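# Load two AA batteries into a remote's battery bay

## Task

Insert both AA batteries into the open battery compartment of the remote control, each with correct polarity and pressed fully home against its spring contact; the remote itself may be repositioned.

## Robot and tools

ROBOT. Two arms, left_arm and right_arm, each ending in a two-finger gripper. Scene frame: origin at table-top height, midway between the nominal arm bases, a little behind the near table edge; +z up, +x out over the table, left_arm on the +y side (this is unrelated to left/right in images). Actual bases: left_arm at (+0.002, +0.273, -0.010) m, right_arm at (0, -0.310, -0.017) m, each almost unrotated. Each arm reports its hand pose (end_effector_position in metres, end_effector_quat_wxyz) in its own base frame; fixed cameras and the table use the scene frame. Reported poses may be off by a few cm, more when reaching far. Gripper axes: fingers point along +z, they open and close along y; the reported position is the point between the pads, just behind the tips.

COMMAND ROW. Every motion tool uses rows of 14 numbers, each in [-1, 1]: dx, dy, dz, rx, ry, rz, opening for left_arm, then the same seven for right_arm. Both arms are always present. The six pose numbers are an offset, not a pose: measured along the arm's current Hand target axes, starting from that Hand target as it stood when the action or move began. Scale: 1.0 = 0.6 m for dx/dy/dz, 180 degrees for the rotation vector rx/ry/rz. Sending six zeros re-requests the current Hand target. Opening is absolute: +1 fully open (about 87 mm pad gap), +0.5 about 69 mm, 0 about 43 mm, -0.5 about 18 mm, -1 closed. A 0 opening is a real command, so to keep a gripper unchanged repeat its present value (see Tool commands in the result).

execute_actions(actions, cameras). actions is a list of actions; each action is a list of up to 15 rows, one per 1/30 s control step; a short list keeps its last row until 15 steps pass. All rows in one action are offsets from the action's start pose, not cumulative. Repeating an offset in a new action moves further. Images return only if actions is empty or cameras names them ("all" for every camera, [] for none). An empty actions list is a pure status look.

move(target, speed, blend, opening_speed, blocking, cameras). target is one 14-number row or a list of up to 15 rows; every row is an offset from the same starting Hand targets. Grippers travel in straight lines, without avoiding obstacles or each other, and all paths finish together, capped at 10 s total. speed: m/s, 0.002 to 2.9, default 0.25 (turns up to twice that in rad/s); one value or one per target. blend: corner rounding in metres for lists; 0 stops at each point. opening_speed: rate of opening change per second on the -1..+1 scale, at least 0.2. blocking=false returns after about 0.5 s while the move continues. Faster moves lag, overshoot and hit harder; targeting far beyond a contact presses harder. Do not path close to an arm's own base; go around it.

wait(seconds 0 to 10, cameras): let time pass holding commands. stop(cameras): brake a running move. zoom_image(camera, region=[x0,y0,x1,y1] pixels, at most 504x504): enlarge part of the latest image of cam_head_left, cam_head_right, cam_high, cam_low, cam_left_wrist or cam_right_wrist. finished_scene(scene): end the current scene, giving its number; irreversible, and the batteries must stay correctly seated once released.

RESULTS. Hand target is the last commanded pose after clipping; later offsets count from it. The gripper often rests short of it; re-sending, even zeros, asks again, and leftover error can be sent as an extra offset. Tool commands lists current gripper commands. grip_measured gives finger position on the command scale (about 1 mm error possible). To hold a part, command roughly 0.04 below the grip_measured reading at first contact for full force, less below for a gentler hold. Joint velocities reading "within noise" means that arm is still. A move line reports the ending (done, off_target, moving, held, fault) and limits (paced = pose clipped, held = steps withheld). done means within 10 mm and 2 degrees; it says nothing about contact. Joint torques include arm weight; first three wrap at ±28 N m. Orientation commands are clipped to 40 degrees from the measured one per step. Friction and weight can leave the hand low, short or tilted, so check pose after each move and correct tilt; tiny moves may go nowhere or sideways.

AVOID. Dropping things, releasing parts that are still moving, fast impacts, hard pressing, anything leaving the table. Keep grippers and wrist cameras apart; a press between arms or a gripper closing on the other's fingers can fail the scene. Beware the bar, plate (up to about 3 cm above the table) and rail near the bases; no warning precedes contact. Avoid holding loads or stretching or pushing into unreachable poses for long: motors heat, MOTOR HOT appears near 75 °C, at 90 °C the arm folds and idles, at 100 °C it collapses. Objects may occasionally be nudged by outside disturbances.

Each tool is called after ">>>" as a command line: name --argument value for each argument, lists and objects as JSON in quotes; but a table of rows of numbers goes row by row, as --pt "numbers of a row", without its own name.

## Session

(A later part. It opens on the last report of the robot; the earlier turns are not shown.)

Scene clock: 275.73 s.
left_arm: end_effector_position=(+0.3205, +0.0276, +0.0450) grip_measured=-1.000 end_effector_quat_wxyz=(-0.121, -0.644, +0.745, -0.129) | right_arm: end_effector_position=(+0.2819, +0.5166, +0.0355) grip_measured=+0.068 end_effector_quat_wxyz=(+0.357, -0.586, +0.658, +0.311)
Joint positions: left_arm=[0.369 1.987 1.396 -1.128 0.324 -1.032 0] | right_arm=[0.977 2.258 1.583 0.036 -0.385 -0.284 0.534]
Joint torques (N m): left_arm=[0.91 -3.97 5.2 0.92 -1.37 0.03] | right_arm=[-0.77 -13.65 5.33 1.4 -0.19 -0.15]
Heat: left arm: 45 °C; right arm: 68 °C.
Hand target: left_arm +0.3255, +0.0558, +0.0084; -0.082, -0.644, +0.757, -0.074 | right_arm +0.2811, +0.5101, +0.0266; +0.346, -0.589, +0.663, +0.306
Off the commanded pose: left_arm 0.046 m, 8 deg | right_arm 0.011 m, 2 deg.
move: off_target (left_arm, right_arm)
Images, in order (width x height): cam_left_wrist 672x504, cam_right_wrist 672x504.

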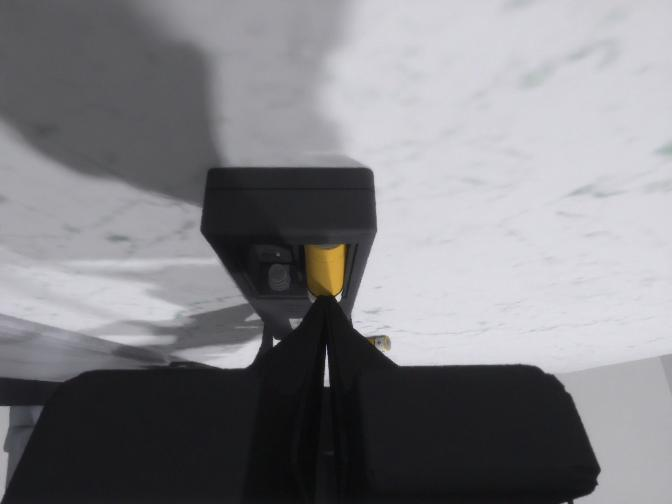

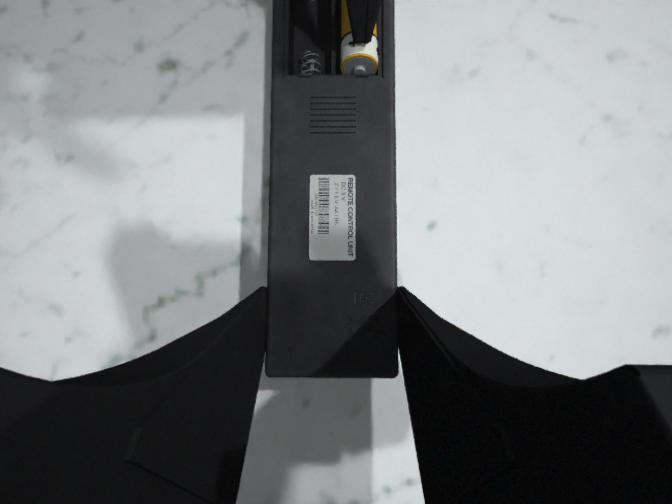

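>>> move --pt "0.0808 0.0015 -0.1125 0 0 0 -1 0 0 0 0 0 0 0" --pt "0.1252 0.0002 -0.1025 0 -0.0856 0 -1 0 0 0 0 0 0 0" --pt "0.1042 0.0015 -0.0363 0 -0.0856 0 -1 0 0 0 0 0 0 0" --cameras '["cam_right_wrist", "cam_left_wrist", "cam_head_right"]' --speed '[0.08,0.1,0.05]' --blend '[0.01,0,0]'

>>> zoom_image --camera "cam_right_wrist" --region '[265, 0, 405, 140]'

>>> zoom_image --camera "cam_left_wrist" --region '[220, 120, 460, 360]'

>>> zoom_image --camera "cam_head_right" --region '[140, 240, 240, 320]'

Scene clock: 282.27 s.
left_arm: end_effector_position=(+0.3153, -0.0069, +0.0468) grip_measured=-1.000 end_effector_quat_wxyz=(+0.013, -0.642, +0.766, +0.004) | right_arm: end_effector_position=(+0.2819, +0.5166, +0.0355) grip_measured=+0.068 end_effector_quat_wxyz=(+0.357, -0.586, +0.658, +0.311)
Joint positions: left_arm=[0.094 1.795 1.259 -1.017 -0.022 -1.301 0] | right_arm=[0.977 2.258 1.583 0.036 -0.385 -0.284 0.534]
Joint torques (N m): left_arm=[0.91 -6.89 6.04 0.39 -0.39 -0.18] | right_arm=[-0.77 -13.65 5.33 1.4 -0.19 -0.14]
Heat: left arm: 46 °C; right arm: 69 °C.
Hand target: left_arm +0.3154, +0.0005, +0.0435; +0.020, -0.648, +0.761, +0.013 | right_arm +0.2811, +0.5101, +0.0266; +0.346, -0.589, +0.663, +0.306
Off the commanded pose: left_arm 0.008 m, 2 deg | right_arm 0.011 m, 2 deg.
move: off_target (right_arm)
Images, in order (width x height): cam_head_right 504x504, cam_left_wrist 672x504, cam_right_wrist 672x504.

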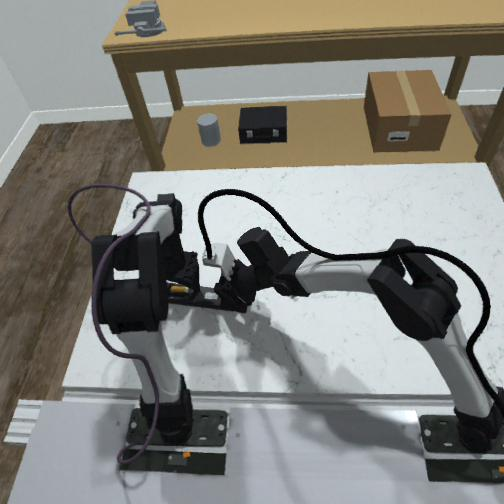

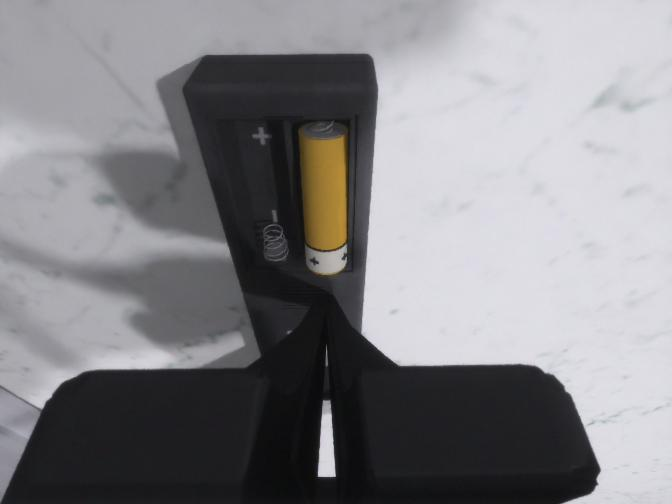

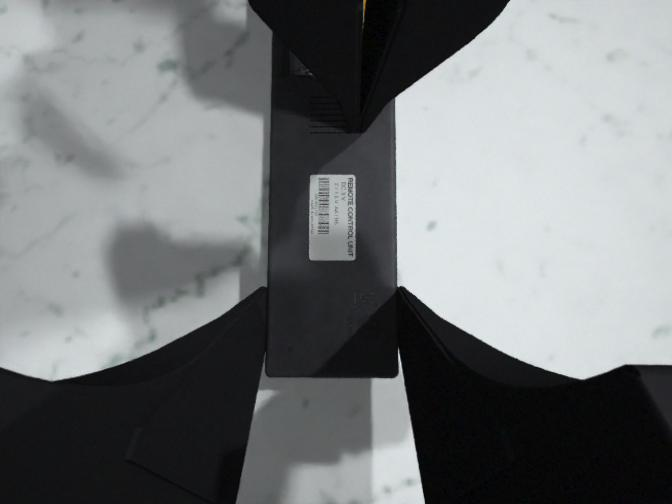

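Scaled by 3.600.

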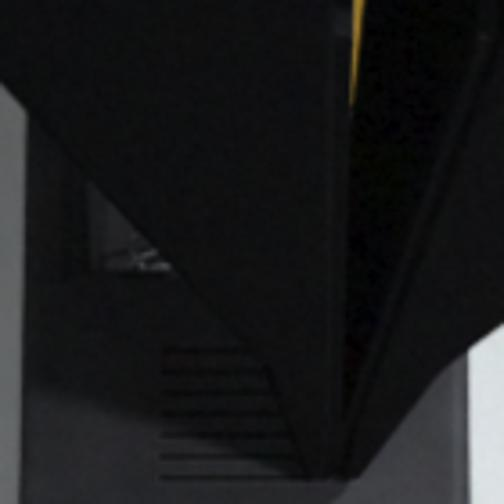

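Scaled by 2.100.

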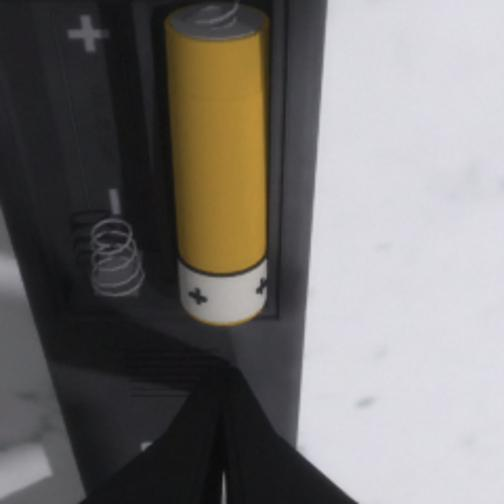

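Scaled by 5.040.

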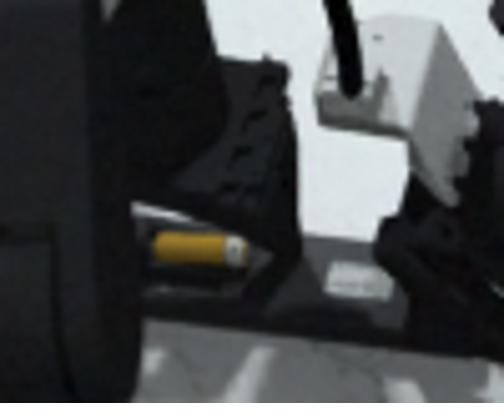

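>>> move --pt "-0.03 0 0.0024 0 0 0 -1 0 0 0 0 0 0 0" --cameras '["cam_right_wrist", "cam_left_wrist", "cam_head_right"]' --speed 0.05

>>> zoom_image --camera "cam_left_wrist" --region '[220, 120, 460, 360]'

>>> zoom_image --camera "cam_head_right" --region '[140, 240, 240, 320]'

Scene clock: 284.20 s.
left_arm: end_effector_position=(+0.3137, +0.0068, +0.0453) grip_measured=-1.000 end_effector_quat_wxyz=(+0.008, -0.648, +0.762, +0.002) | right_arm: end_effector_position=(+0.2819, +0.5166, +0.0355) grip_measured=+0.068 end_effector_quat_wxyz=(+0.357, -0.586, +0.658, +0.311)
Joint positions: left_arm=[0.142 1.802 1.259 -1.017 -0.012 -1.267 0] | right_arm=[0.977 2.258 1.583 0.036 -0.385 -0.284 0.534]
Joint torques (N m): left_arm=[1.21 -6.19 7.9 0.42 -0.46 0.08] | right_arm=[-0.77 -13.67 5.34 1.4 -0.19 -0.14]
Heat: left arm: 46 °C; right arm: 69 °C.
Hand target: left_arm +0.3183, +0.0184, +0.0428; +0.020, -0.648, +0.761, +0.013 | right_arm +0.2811, +0.5101, +0.0266; +0.346, -0.589, +0.663, +0.306
Off the commanded pose: left_arm 0.013 m, 2 deg | right_arm 0.011 m, 2 deg.
move: off_target (left_arm, right_arm)
Images, in order (width x height): cam_head_right 504x504, cam_left_wrist 672x504, cam_right_wrist 672x504.

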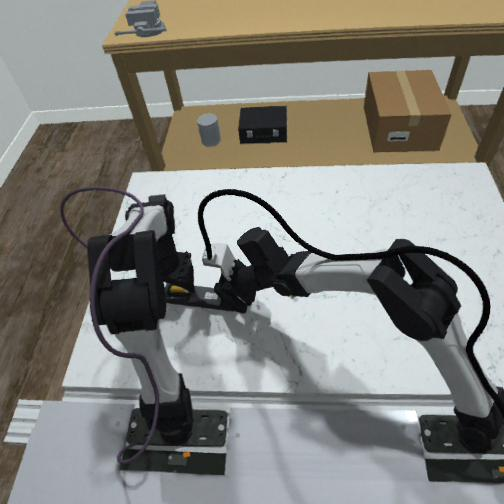

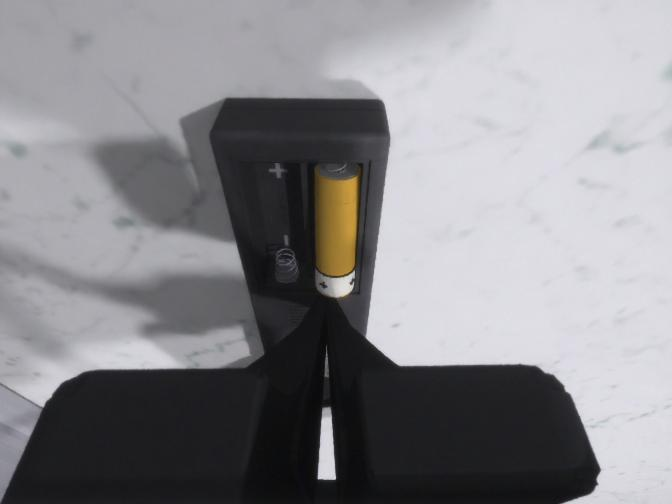

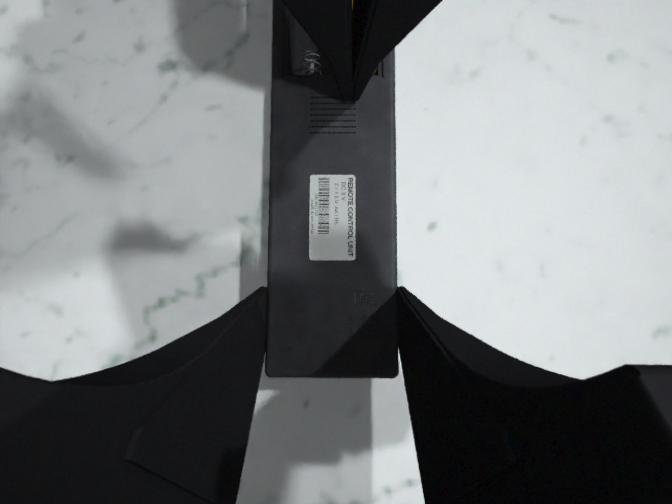

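Scaled by 2.100.

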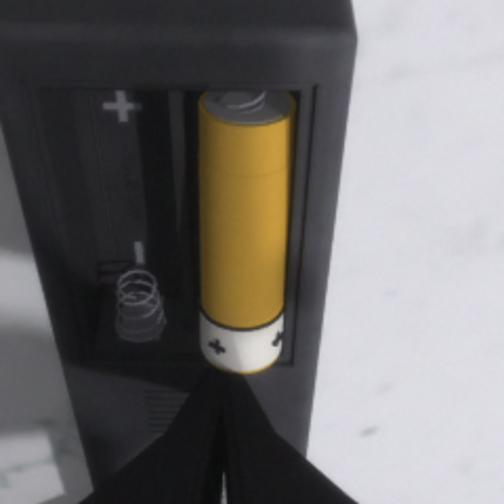

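Scaled by 5.040.

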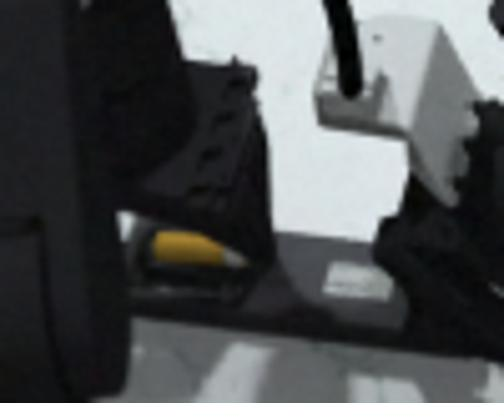

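>>> move --pt "-0.026 -0.003 0.002 0 0 0 -1 0 0 0 0 0 0 0" --cameras '["cam_right_wrist", "cam_left_wrist", "cam_head_right"]' --speed 0.04

>>> zoom_image --camera "cam_left_wrist" --region '[220, 120, 460, 360]'

>>> zoom_image --camera "cam_head_right" --region '[140, 240, 240, 320]'

Scene clock: 285.63 s.
left_arm: end_effector_position=(+0.3101, +0.0097, +0.0448) grip_measured=-1.000 end_effector_quat_wxyz=(-0.017, -0.644, +0.765, -0.008) | right_arm: end_effector_position=(+0.2823, +0.5169, +0.0359) grip_measured=+0.068 end_effector_quat_wxyz=(+0.358, -0.586, +0.657, +0.311)
Joint positions: left_arm=[0.175 1.825 1.277 -1.046 0.031 -1.223 0] | right_arm=[0.977 2.258 1.583 0.039 -0.384 -0.284 0.534]
Joint torques (N m): left_arm=[1.88 -6.42 8.88 0.54 -0.9 0.01] | right_arm=[-0.77 -13.67 5.33 1.38 -0.2 -0.14]
Heat: left arm: 46 °C; right arm: 69 °C.
Hand target: left_arm +0.3226, +0.0334, +0.0424; +0.020, -0.648, +0.761, +0.013 | right_arm +0.2811, +0.5101, +0.0266; +0.346, -0.589, +0.663, +0.306
Off the commanded pose: left_arm 0.027 m, 5 deg | right_arm 0.012 m, 2 deg.
move: off_target (left_arm, right_arm)
Images, in order (width x height): cam_head_right 504x504, cam_left_wrist 672x504, cam_right_wrist 672x504.

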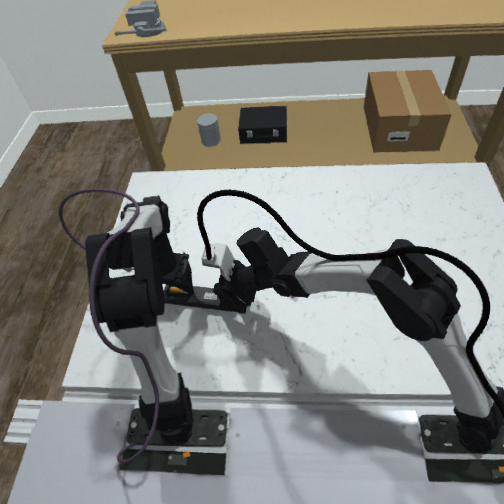

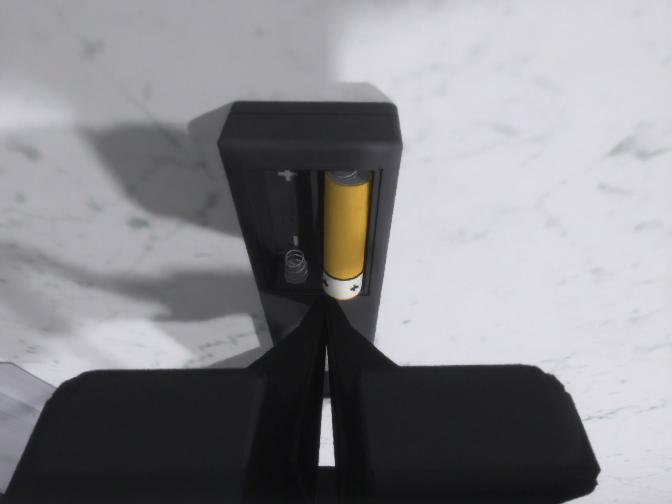

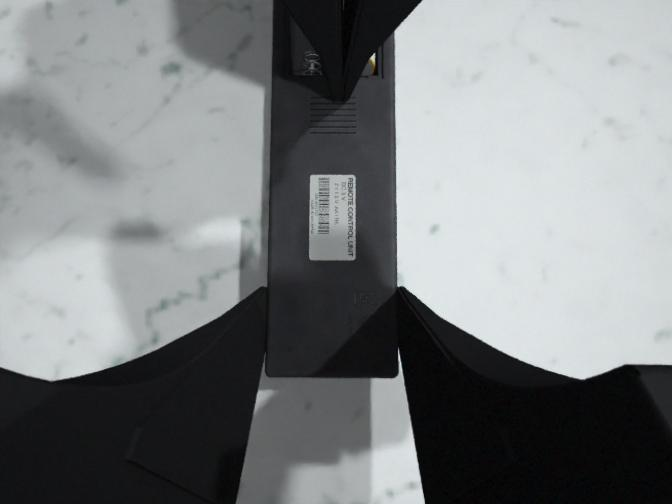

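Scaled by 2.100.

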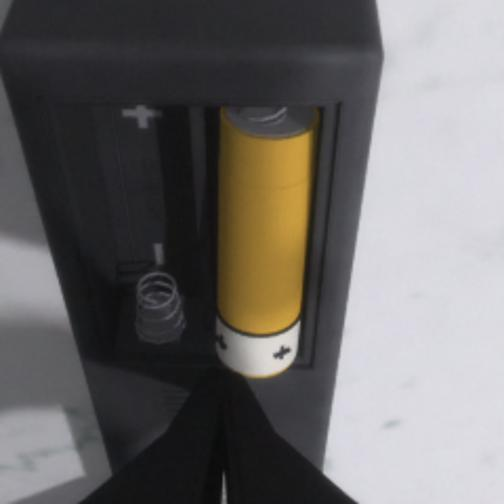

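Scaled by 5.040.

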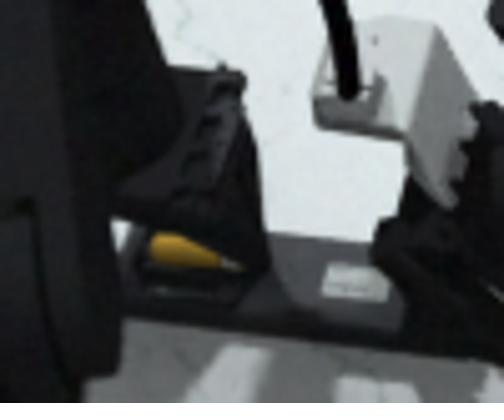

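>>> move --pt "0.0522 0.006 -0.0052 0 0 0 -1 0 0 0 0 0 0 0" --pt "0.0575 0 -0.0487 0 0 0 -0.86 0 0 0 0 0 0 0" --pt "0.0562 0.0007 -0.0045 0 0 0 -0.86 0 0 0 0 0 0 0" --cameras '["cam_right_wrist", "cam_left_wrist"]' --speed '[0.06,0.08,0.05]'

>>> zoom_image --camera "cam_left_wrist" --region '[220, 120, 460, 360]'

>>> zoom_image --camera "cam_right_wrist" --region '[265, 0, 405, 140]'

Scene clock: 290.30 s.
left_arm: end_effector_position=(+0.3132, -0.0058, +0.0461) grip_measured=-0.860 end_effector_quat_wxyz=(+0.005, -0.643, +0.766, +0.010) | right_arm: end_effector_position=(+0.2822, +0.5167, +0.0357) grip_measured=+0.068 end_effector_quat_wxyz=(+0.357, -0.586, +0.658, +0.310)
Joint positions: left_arm=[0.097 1.807 1.27 -1.036 -0.022 -1.3 0.07] | right_arm=[0.977 2.258 1.583 0.038 -0.384 -0.284 0.534]
Joint torques (N m): left_arm=[0.51 -7.57 5.38 0.5 -0.35 -0.18] | right_arm=[-0.77 -13.65 5.33 1.4 -0.2 -0.14]
Heat: left arm: 46 °C; right arm: 69 °C.
Hand target: left_arm +0.3167, +0.0002, +0.0435; +0.020, -0.648, +0.761, +0.013 | right_arm +0.2812, +0.5101, +0.0266; +0.346, -0.589, +0.663, +0.306
Off the commanded pose: left_arm 0.007 m, 2 deg | right_arm 0.011 m, 2 deg.
move: off_target (right_arm); target 2's new opening was sent with left_arm's hand 0.018 m and 3 deg from that target
Images, in order (width x height): cam_left_wrist 672x504, cam_right_wrist 672x504.

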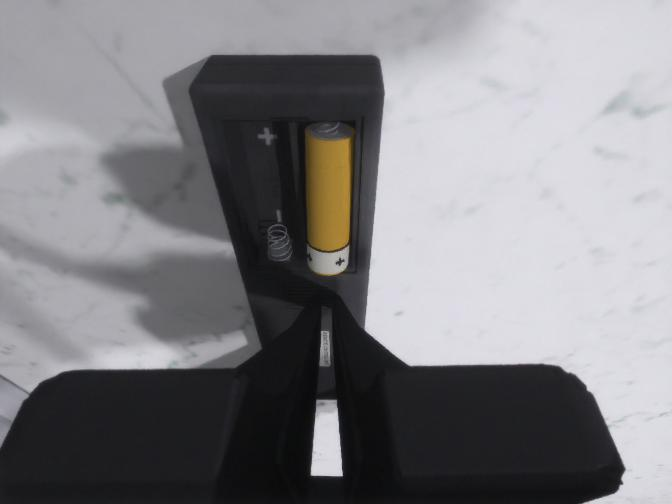

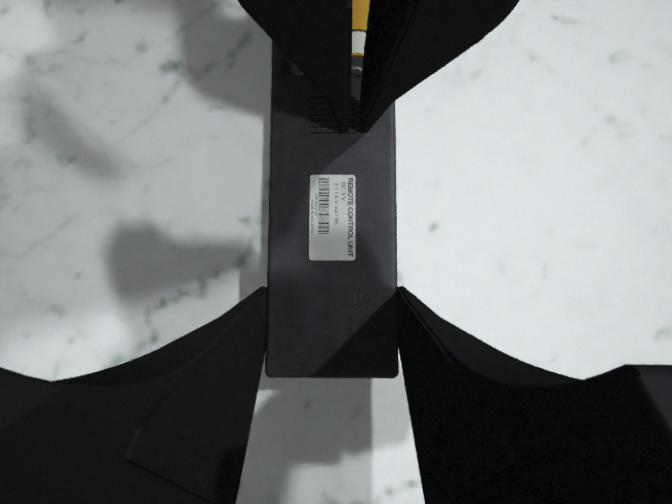

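Scaled by 2.100.

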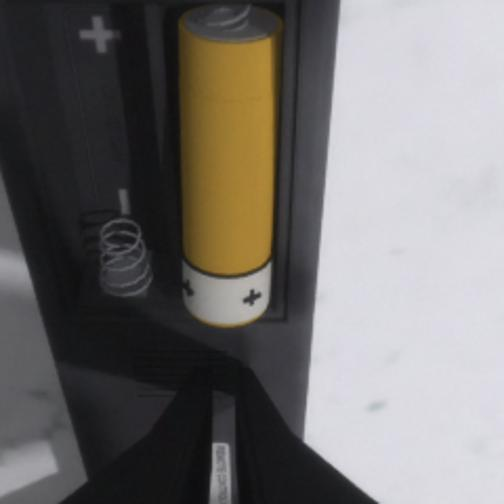

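Scaled by 3.600.

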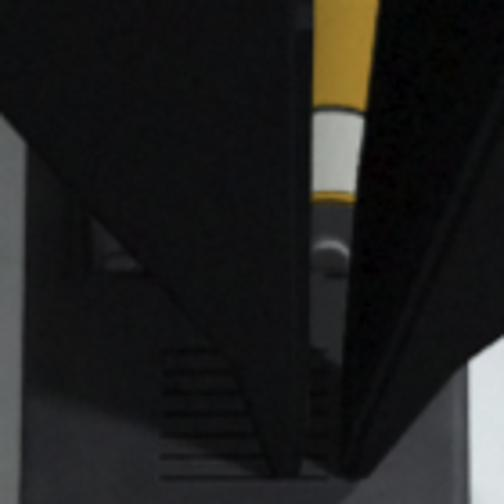

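>>> move --pt "-0.0028 -0.005 -0.044 0 0 0 -0.86 0 0 0 0 0 0 0" --pt "-0.0007 -0.0047 0 0 0 0 -0.86 0 0 0 0 0 0 0" --cameras '["cam_right_wrist", "cam_left_wrist"]' --speed '[0.08,0.05]'

>>> zoom_image --camera "cam_right_wrist" --region '[265, 0, 405, 140]'

Scene clock: 293.00 s.
left_arm: end_effector_position=(+0.3192, -0.0052, +0.0466) grip_measured=-0.860 end_effector_quat_wxyz=(+0.013, -0.643, +0.766, +0.005) | right_arm: end_effector_position=(+0.2822, +0.5167, +0.0357) grip_measured=+0.068 end_effector_quat_wxyz=(+0.357, -0.586, +0.658, +0.310)
Joint positions: left_arm=[0.097 1.811 1.278 -1.022 -0.022 -1.3 0.07] | right_arm=[0.977 2.258 1.583 0.038 -0.384 -0.284 0.534]
Joint torques (N m): left_arm=[0.34 -7.19 5.85 0.37 -0.38 -0.19] | right_arm=[-0.77 -13.65 5.33 1.4 -0.2 -0.14]
Heat: left arm: 46 °C; right arm: 69 °C.
Hand target: left_arm +0.3195, +0.0001, +0.0435; +0.020, -0.648, +0.761, +0.013 | right_arm +0.2812, +0.5101, +0.0266; +0.346, -0.589, +0.663, +0.306
Off the commanded pose: left_arm 0.006 m, 1 deg | right_arm 0.011 m, 2 deg.
move: off_target (right_arm)
Images, in order (width x height): cam_left_wrist 672x504, cam_right_wrist 672x504.

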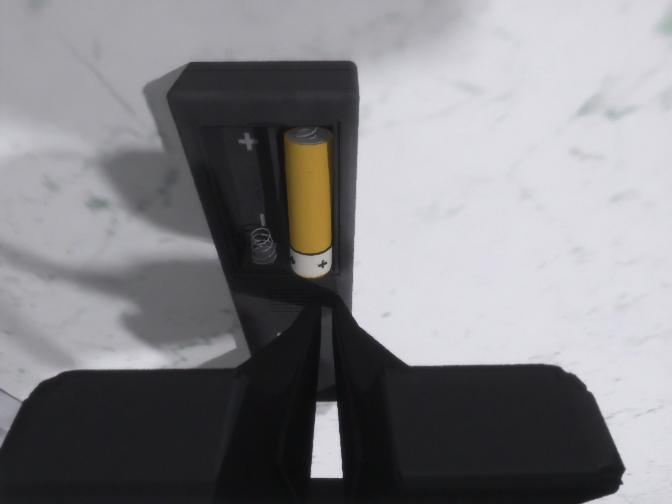

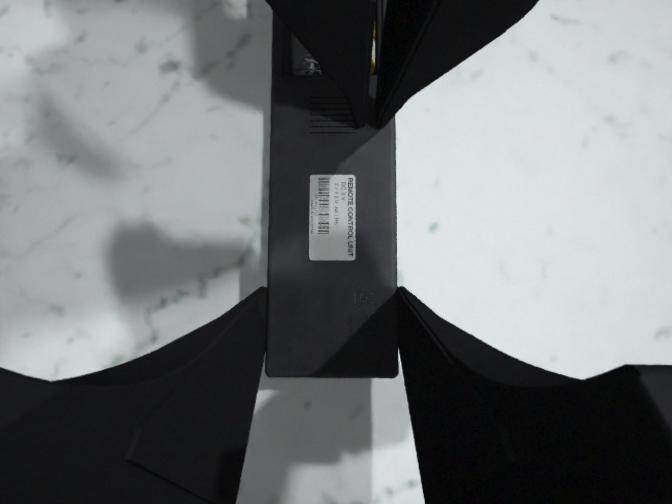

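Scaled by 3.600.

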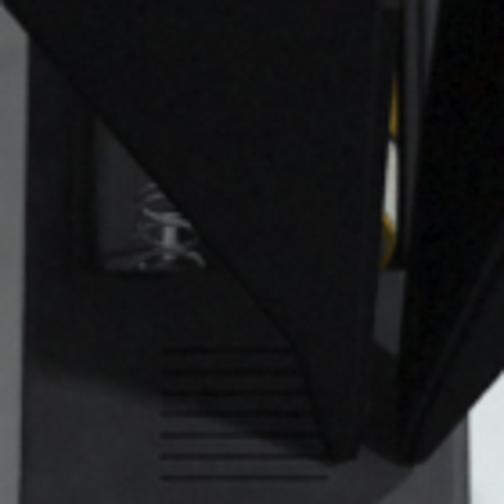

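>>> move --pt "-0.0028 0.005 -0.044 0 0 0 -0.86 0 0 0 0 0 0 0" --pt "-0.0007 0.0047 0 0 0 0 -0.86 0 0 0 0 0 0 0" --cameras '["cam_right_wrist", "cam_left_wrist"]' --speed '[0.08,0.05]'

>>> zoom_image --camera "cam_right_wrist" --region '[265, 0, 405, 140]'

Scene clock: 295.23 s.
left_arm: end_effector_position=(+0.3133, -0.0056, +0.0461) grip_measured=-0.860 end_effector_quat_wxyz=(+0.005, -0.643, +0.766, +0.010) | right_arm: end_effector_position=(+0.2822, +0.5167, +0.0357) grip_measured=+0.068 end_effector_quat_wxyz=(+0.357, -0.586, +0.658, +0.310)
Joint positions: left_arm=[0.098 1.809 1.272 -1.038 -0.022 -1.3 0.07] | right_arm=[0.977 2.258 1.583 0.038 -0.384 -0.284 0.534]
Joint torques (N m): left_arm=[0.69 -7.75 5.33 0.52 -0.39 -0.15] | right_arm=[-0.79 -13.65 5.33 1.4 -0.2 -0.14]
Heat: left arm: 46 °C; right arm: 69 °C.
Hand target: left_arm +0.3168, +0.0010, +0.0436; +0.020, -0.648, +0.761, +0.013 | right_arm +0.2812, +0.5101, +0.0266; +0.346, -0.589, +0.663, +0.306
Off the commanded pose: left_arm 0.008 m, 2 deg | right_arm 0.011 m, 2 deg.
move: off_target (right_arm)
Images, in order (width x height): cam_left_wrist 672x504, cam_right_wrist 672x504.

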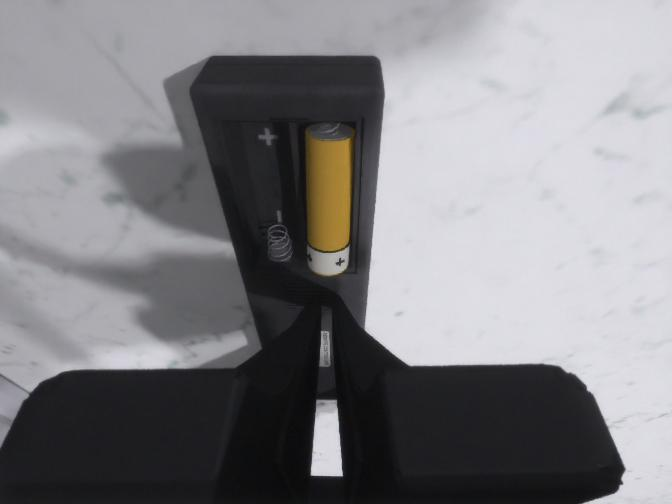

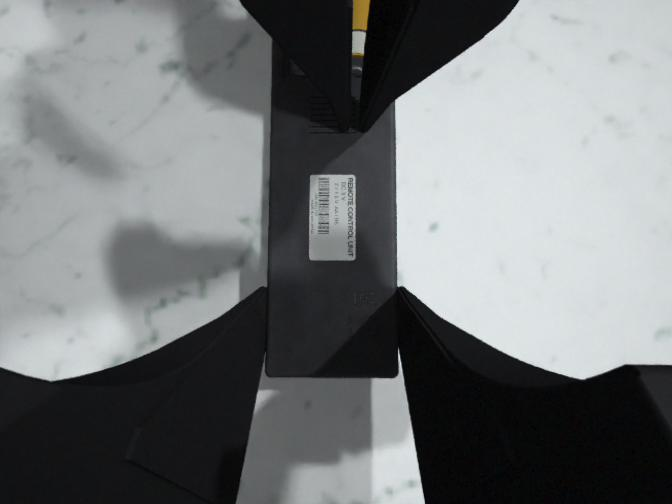

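Scaled by 3.600.

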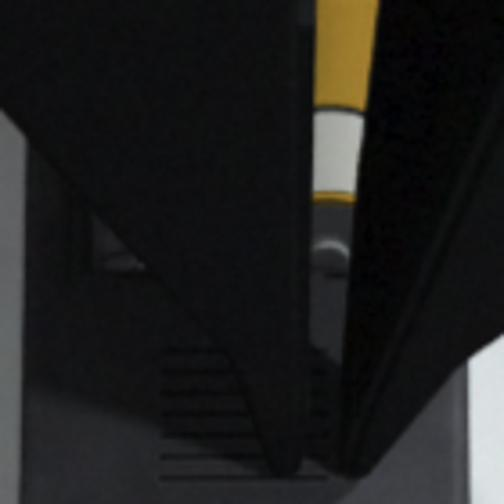

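>>> move --pt "-0.0028 -0.0035 -0.044 0 0 0 -0.86 0 0 0 0 0 0 0" --pt "-0.0007 -0.0025 0 0 0 0 -0.86 0 0 0 0 0 0 0" --cameras '["cam_right_wrist"]' --speed '[0.08,0.05]'

>>> zoom_image --camera "cam_right_wrist" --region '[265, 0, 405, 140]'

Scene clock: 297.57 s.
left_arm: end_effector_position=(+0.3165, -0.0053, +0.0464) grip_measured=-0.860 end_effector_quat_wxyz=(+0.010, -0.643, +0.766, +0.007) | right_arm: end_effector_position=(+0.2822, +0.5167, +0.0357) grip_measured=+0.068 end_effector_quat_wxyz=(+0.357, -0.586, +0.658, +0.310)
Joint positions: left_arm=[0.098 1.809 1.274 -1.028 -0.022 -1.3 0.07] | right_arm=[0.977 2.258 1.583 0.038 -0.384 -0.284 0.534]
Joint torques (N m): left_arm=[0.69 -7.3 5.83 0.4 -0.39 -0.15] | right_arm=[-0.77 -13.67 5.34 1.4 -0.2 -0.14]
Heat: left arm: 46 °C; right arm: 69 °C.
Hand target: left_arm +0.3184, +0.0012, +0.0436; +0.020, -0.648, +0.761, +0.013 | right_arm +0.2812, +0.5101, +0.0266; +0.346, -0.589, +0.663, +0.306
Off the commanded pose: left_arm 0.007 m, 2 deg | right_arm 0.011 m, 2 deg.
move: off_target (right_arm)
Images, in order (width x height): cam_right_wrist 672x504.

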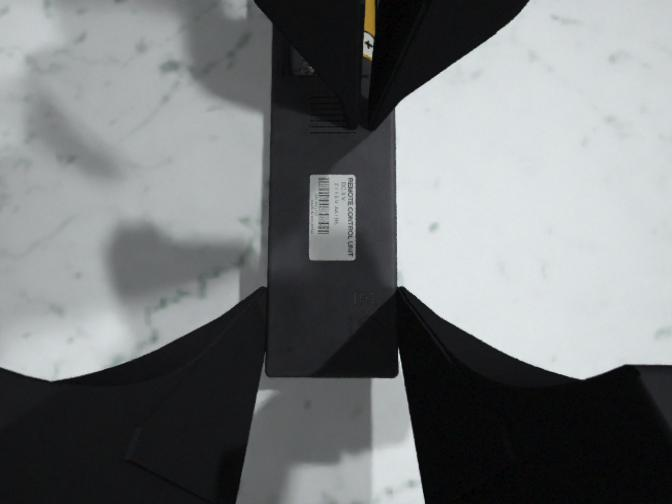

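Scaled by 3.600.

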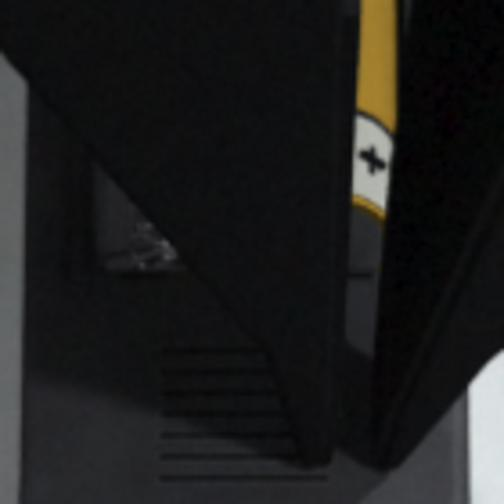

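>>> move --pt "-0.035 -0.003 0.003 0 0 0 -0.86 0 0 0 0 0 0 0" --cameras '["cam_right_wrist", "cam_left_wrist"]' --speed 0.05

>>> zoom_image --camera "cam_right_wrist" --region '[265, 0, 405, 140]'

>>> zoom_image --camera "cam_left_wrist" --region '[220, 120, 460, 360]'

Scene clock: 299.30 s.
left_arm: end_effector_position=(+0.3165, +0.0078, +0.0452) grip_measured=-0.860 end_effector_quat_wxyz=(+0.003, -0.647, +0.763, +0.001) | right_arm: end_effector_position=(+0.2822, +0.5167, +0.0357) grip_measured=+0.068 end_effector_quat_wxyz=(+0.357, -0.586, +0.658, +0.310)
Joint positions: left_arm=[0.148 1.82 1.28 -1.027 -0.004 -1.259 0.07] | right_arm=[0.977 2.258 1.583 0.038 -0.384 -0.284 0.534]
Joint torques (N m): left_arm=[1.24 -6 8.27 0.45 -0.54 0.01] | right_arm=[-0.79 -13.65 5.33 1.4 -0.2 -0.15]
Heat: left arm: 46 °C; right arm: 70 °C.
Hand target: left_arm +0.3236, +0.0216, +0.0427; +0.020, -0.648, +0.761, +0.013 | right_arm +0.2812, +0.5101, +0.0266; +0.346, -0.589, +0.663, +0.306
Off the commanded pose: left_arm 0.016 m, 2 deg | right_arm 0.011 m, 2 deg.
move: off_target (left_arm, right_arm)
Images, in order (width x height): cam_left_wrist 672x504, cam_right_wrist 672x504.

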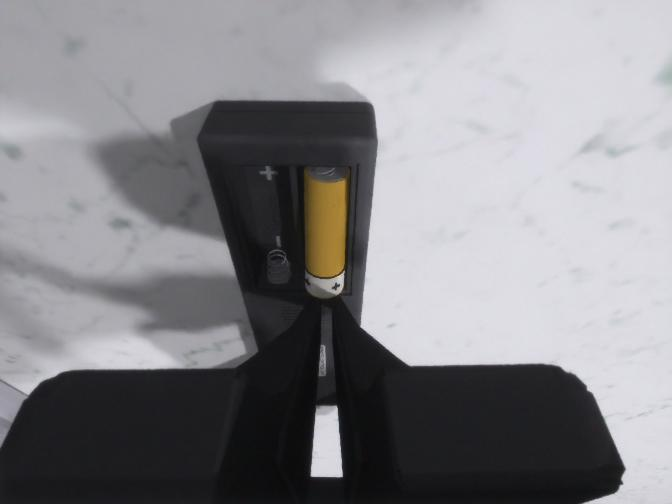

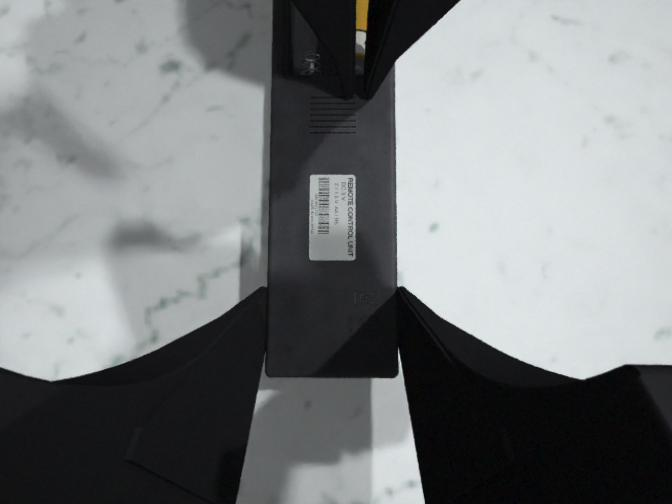

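Scaled by 3.600.

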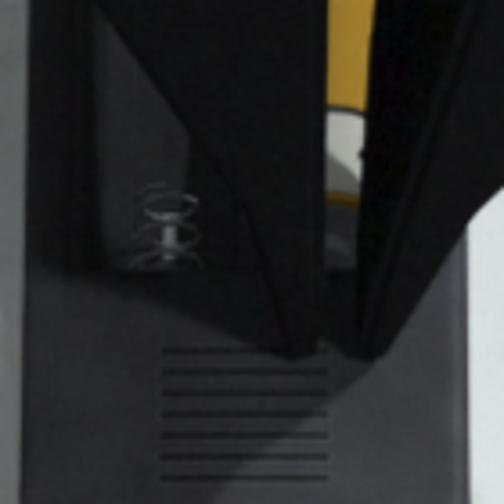

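Scaled by 2.100.

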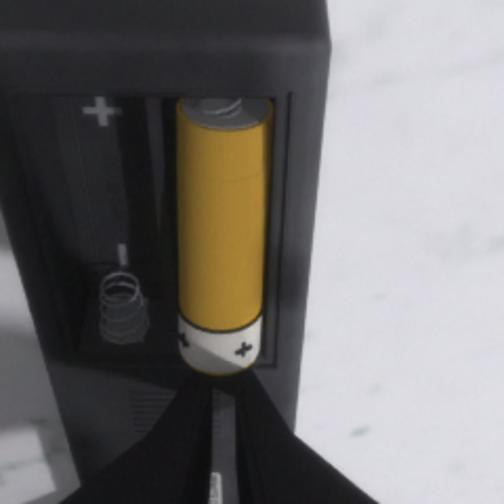

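>>> move --pt "-0.028 0.0 0.002 0 0 0 -0.86 0 0 0 0 0 0 0" --cameras '["cam_right_wrist", "cam_left_wrist", "cam_head_right"]' --speed 0.04

>>> zoom_image --camera "cam_right_wrist" --region '[265, 0, 405, 140]'

>>> zoom_image --camera "cam_left_wrist" --region '[220, 120, 460, 360]'

Scene clock: 300.80 s.
left_arm: end_effector_position=(+0.3152, +0.0107, +0.0450) grip_measured=-0.860 end_effector_quat_wxyz=(-0.020, -0.644, +0.764, -0.015) | right_arm: end_effector_position=(+0.2825, +0.5172, +0.0363) grip_measured=+0.068 end_effector_quat_wxyz=(+0.359, -0.586, +0.657, +0.311)
Joint positions: left_arm=[0.184 1.842 1.298 -1.047 0.046 -1.217 0.07] | right_arm=[0.977 2.258 1.583 0.041 -0.384 -0.284 0.534]
Joint torques (N m): left_arm=[2.25 -6.67 8.98 0.48 -1.02 0.03] | right_arm=[-0.77 -13.67 5.33 1.37 -0.2 -0.14]
Heat: left arm: 46 °C; right arm: 70 °C.
Hand target: left_arm +0.3262, +0.0383, +0.0423; +0.020, -0.648, +0.761, +0.013 | right_arm +0.2812, +0.5101, +0.0266; +0.346, -0.589, +0.663, +0.306
Off the commanded pose: left_arm 0.030 m, 6 deg | right_arm 0.012 m, 2 deg.
move: off_target (left_arm, right_arm)
Images, in order (width x height): cam_head_right 504x504, cam_left_wrist 672x504, cam_right_wrist 672x504.

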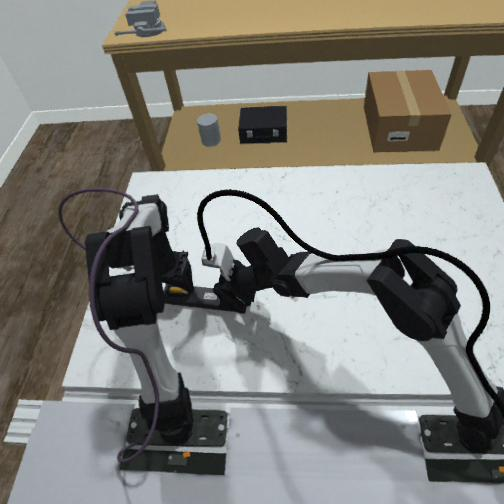

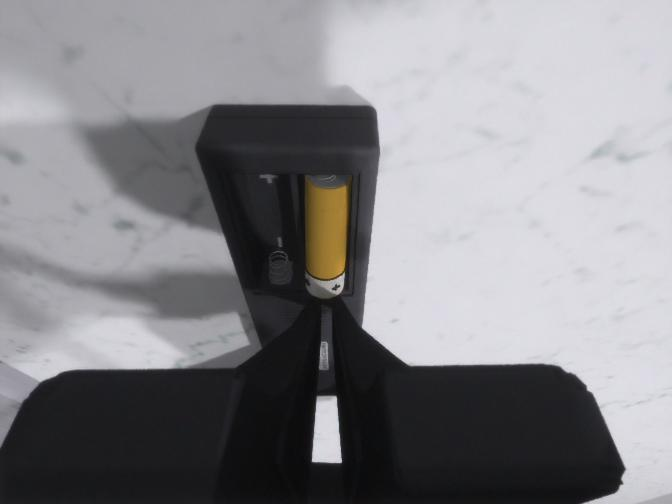

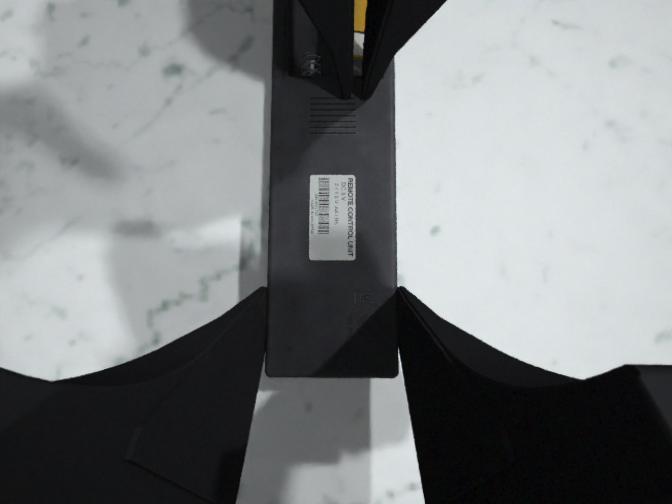

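Scaled by 3.600.

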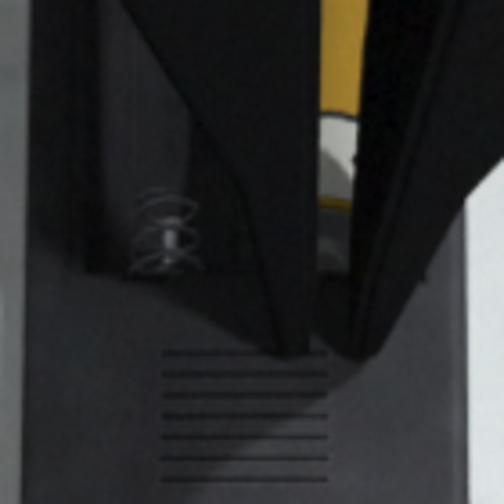

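Scaled by 2.100.

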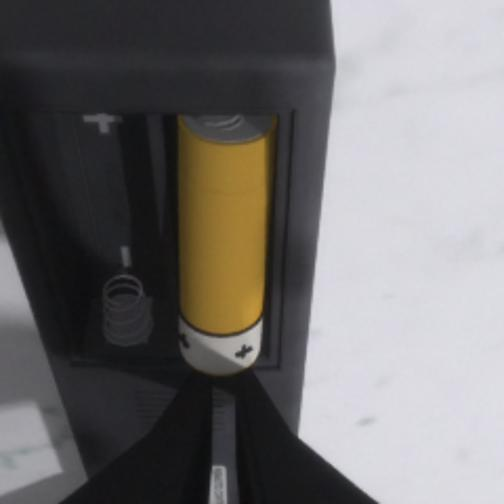

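>>> move --pt "-0.025 0.0 0.004 0 0 0 -0.86 0 0 0 0 0 0 0" --cameras '["cam_right_wrist", "cam_left_wrist", "cam_head_right"]' --speed 0.04

>>> zoom_image --camera "cam_right_wrist" --region '[265, 0, 405, 140]'

>>> zoom_image --camera "cam_left_wrist" --region '[220, 120, 460, 360]'

Scene clock: 302.23 s.
left_arm: end_effector_position=(+0.3128, +0.0155, +0.0453) grip_measured=-0.860 end_effector_quat_wxyz=(-0.039, -0.642, +0.765, -0.024) | right_arm: end_effector_position=(+0.2810, +0.5194, +0.0375) grip_measured=+0.068 end_effector_quat_wxyz=(+0.361, -0.587, +0.654, +0.313)
Joint positions: left_arm=[0.217 1.863 1.317 -1.072 0.079 -1.178 0.07] | right_arm=[0.981 2.258 1.583 0.048 -0.385 -0.284 0.534]
Joint torques (N m): left_arm=[2.73 -6.84 9.48 0.67 -1.36 -0.02] | right_arm=[-1.07 -13.68 5.34 1.31 -0.18 -0.14]
Heat: left arm: 46 °C; right arm: 70 °C.
Hand target: left_arm +0.3286, +0.0532, +0.0406; +0.020, -0.648, +0.761, +0.013 | right_arm +0.2813, +0.5101, +0.0266; +0.346, -0.589, +0.663, +0.306
Off the commanded pose: left_arm 0.041 m, 8 deg | right_arm 0.014 m, 2 deg.
move: off_target (left_arm, right_arm)
Images, in order (width x height): cam_head_right 504x504, cam_left_wrist 672x504, cam_right_wrist 672x504.

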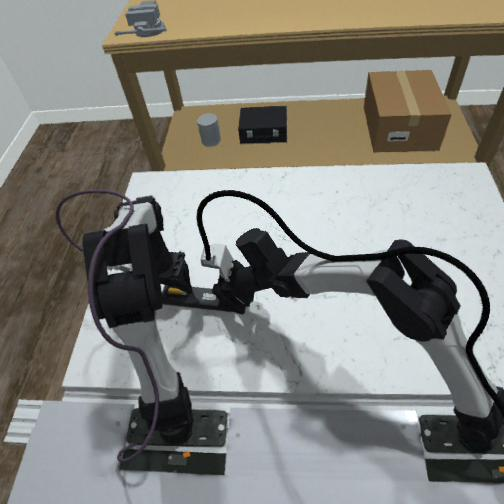

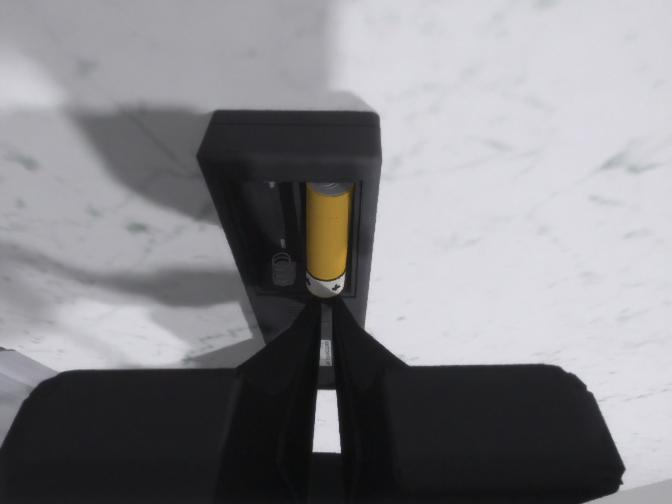

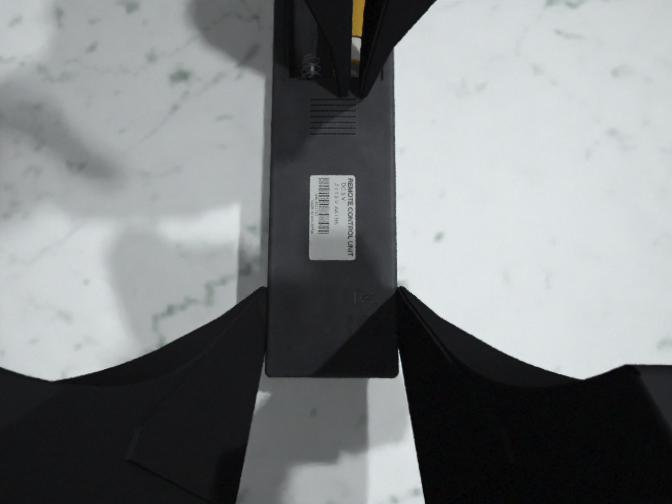

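Scaled by 3.600.

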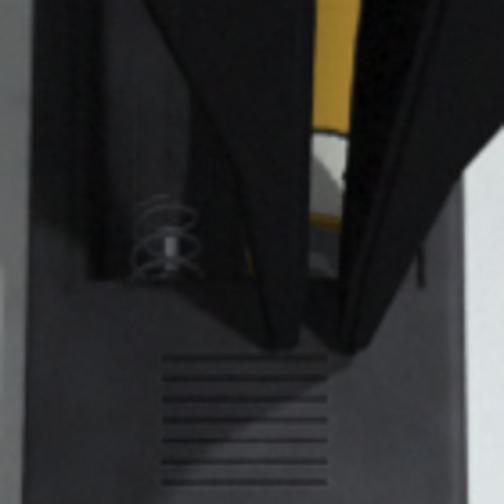

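Scaled by 2.100.

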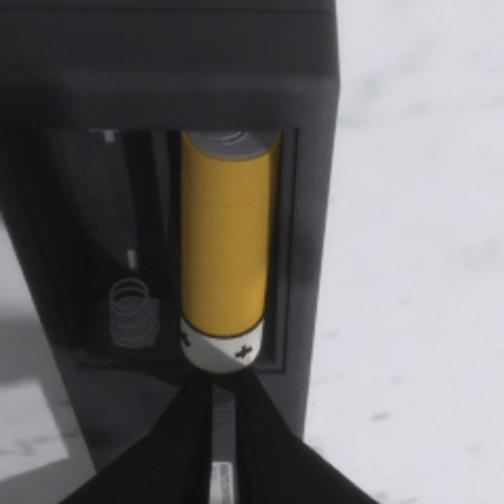

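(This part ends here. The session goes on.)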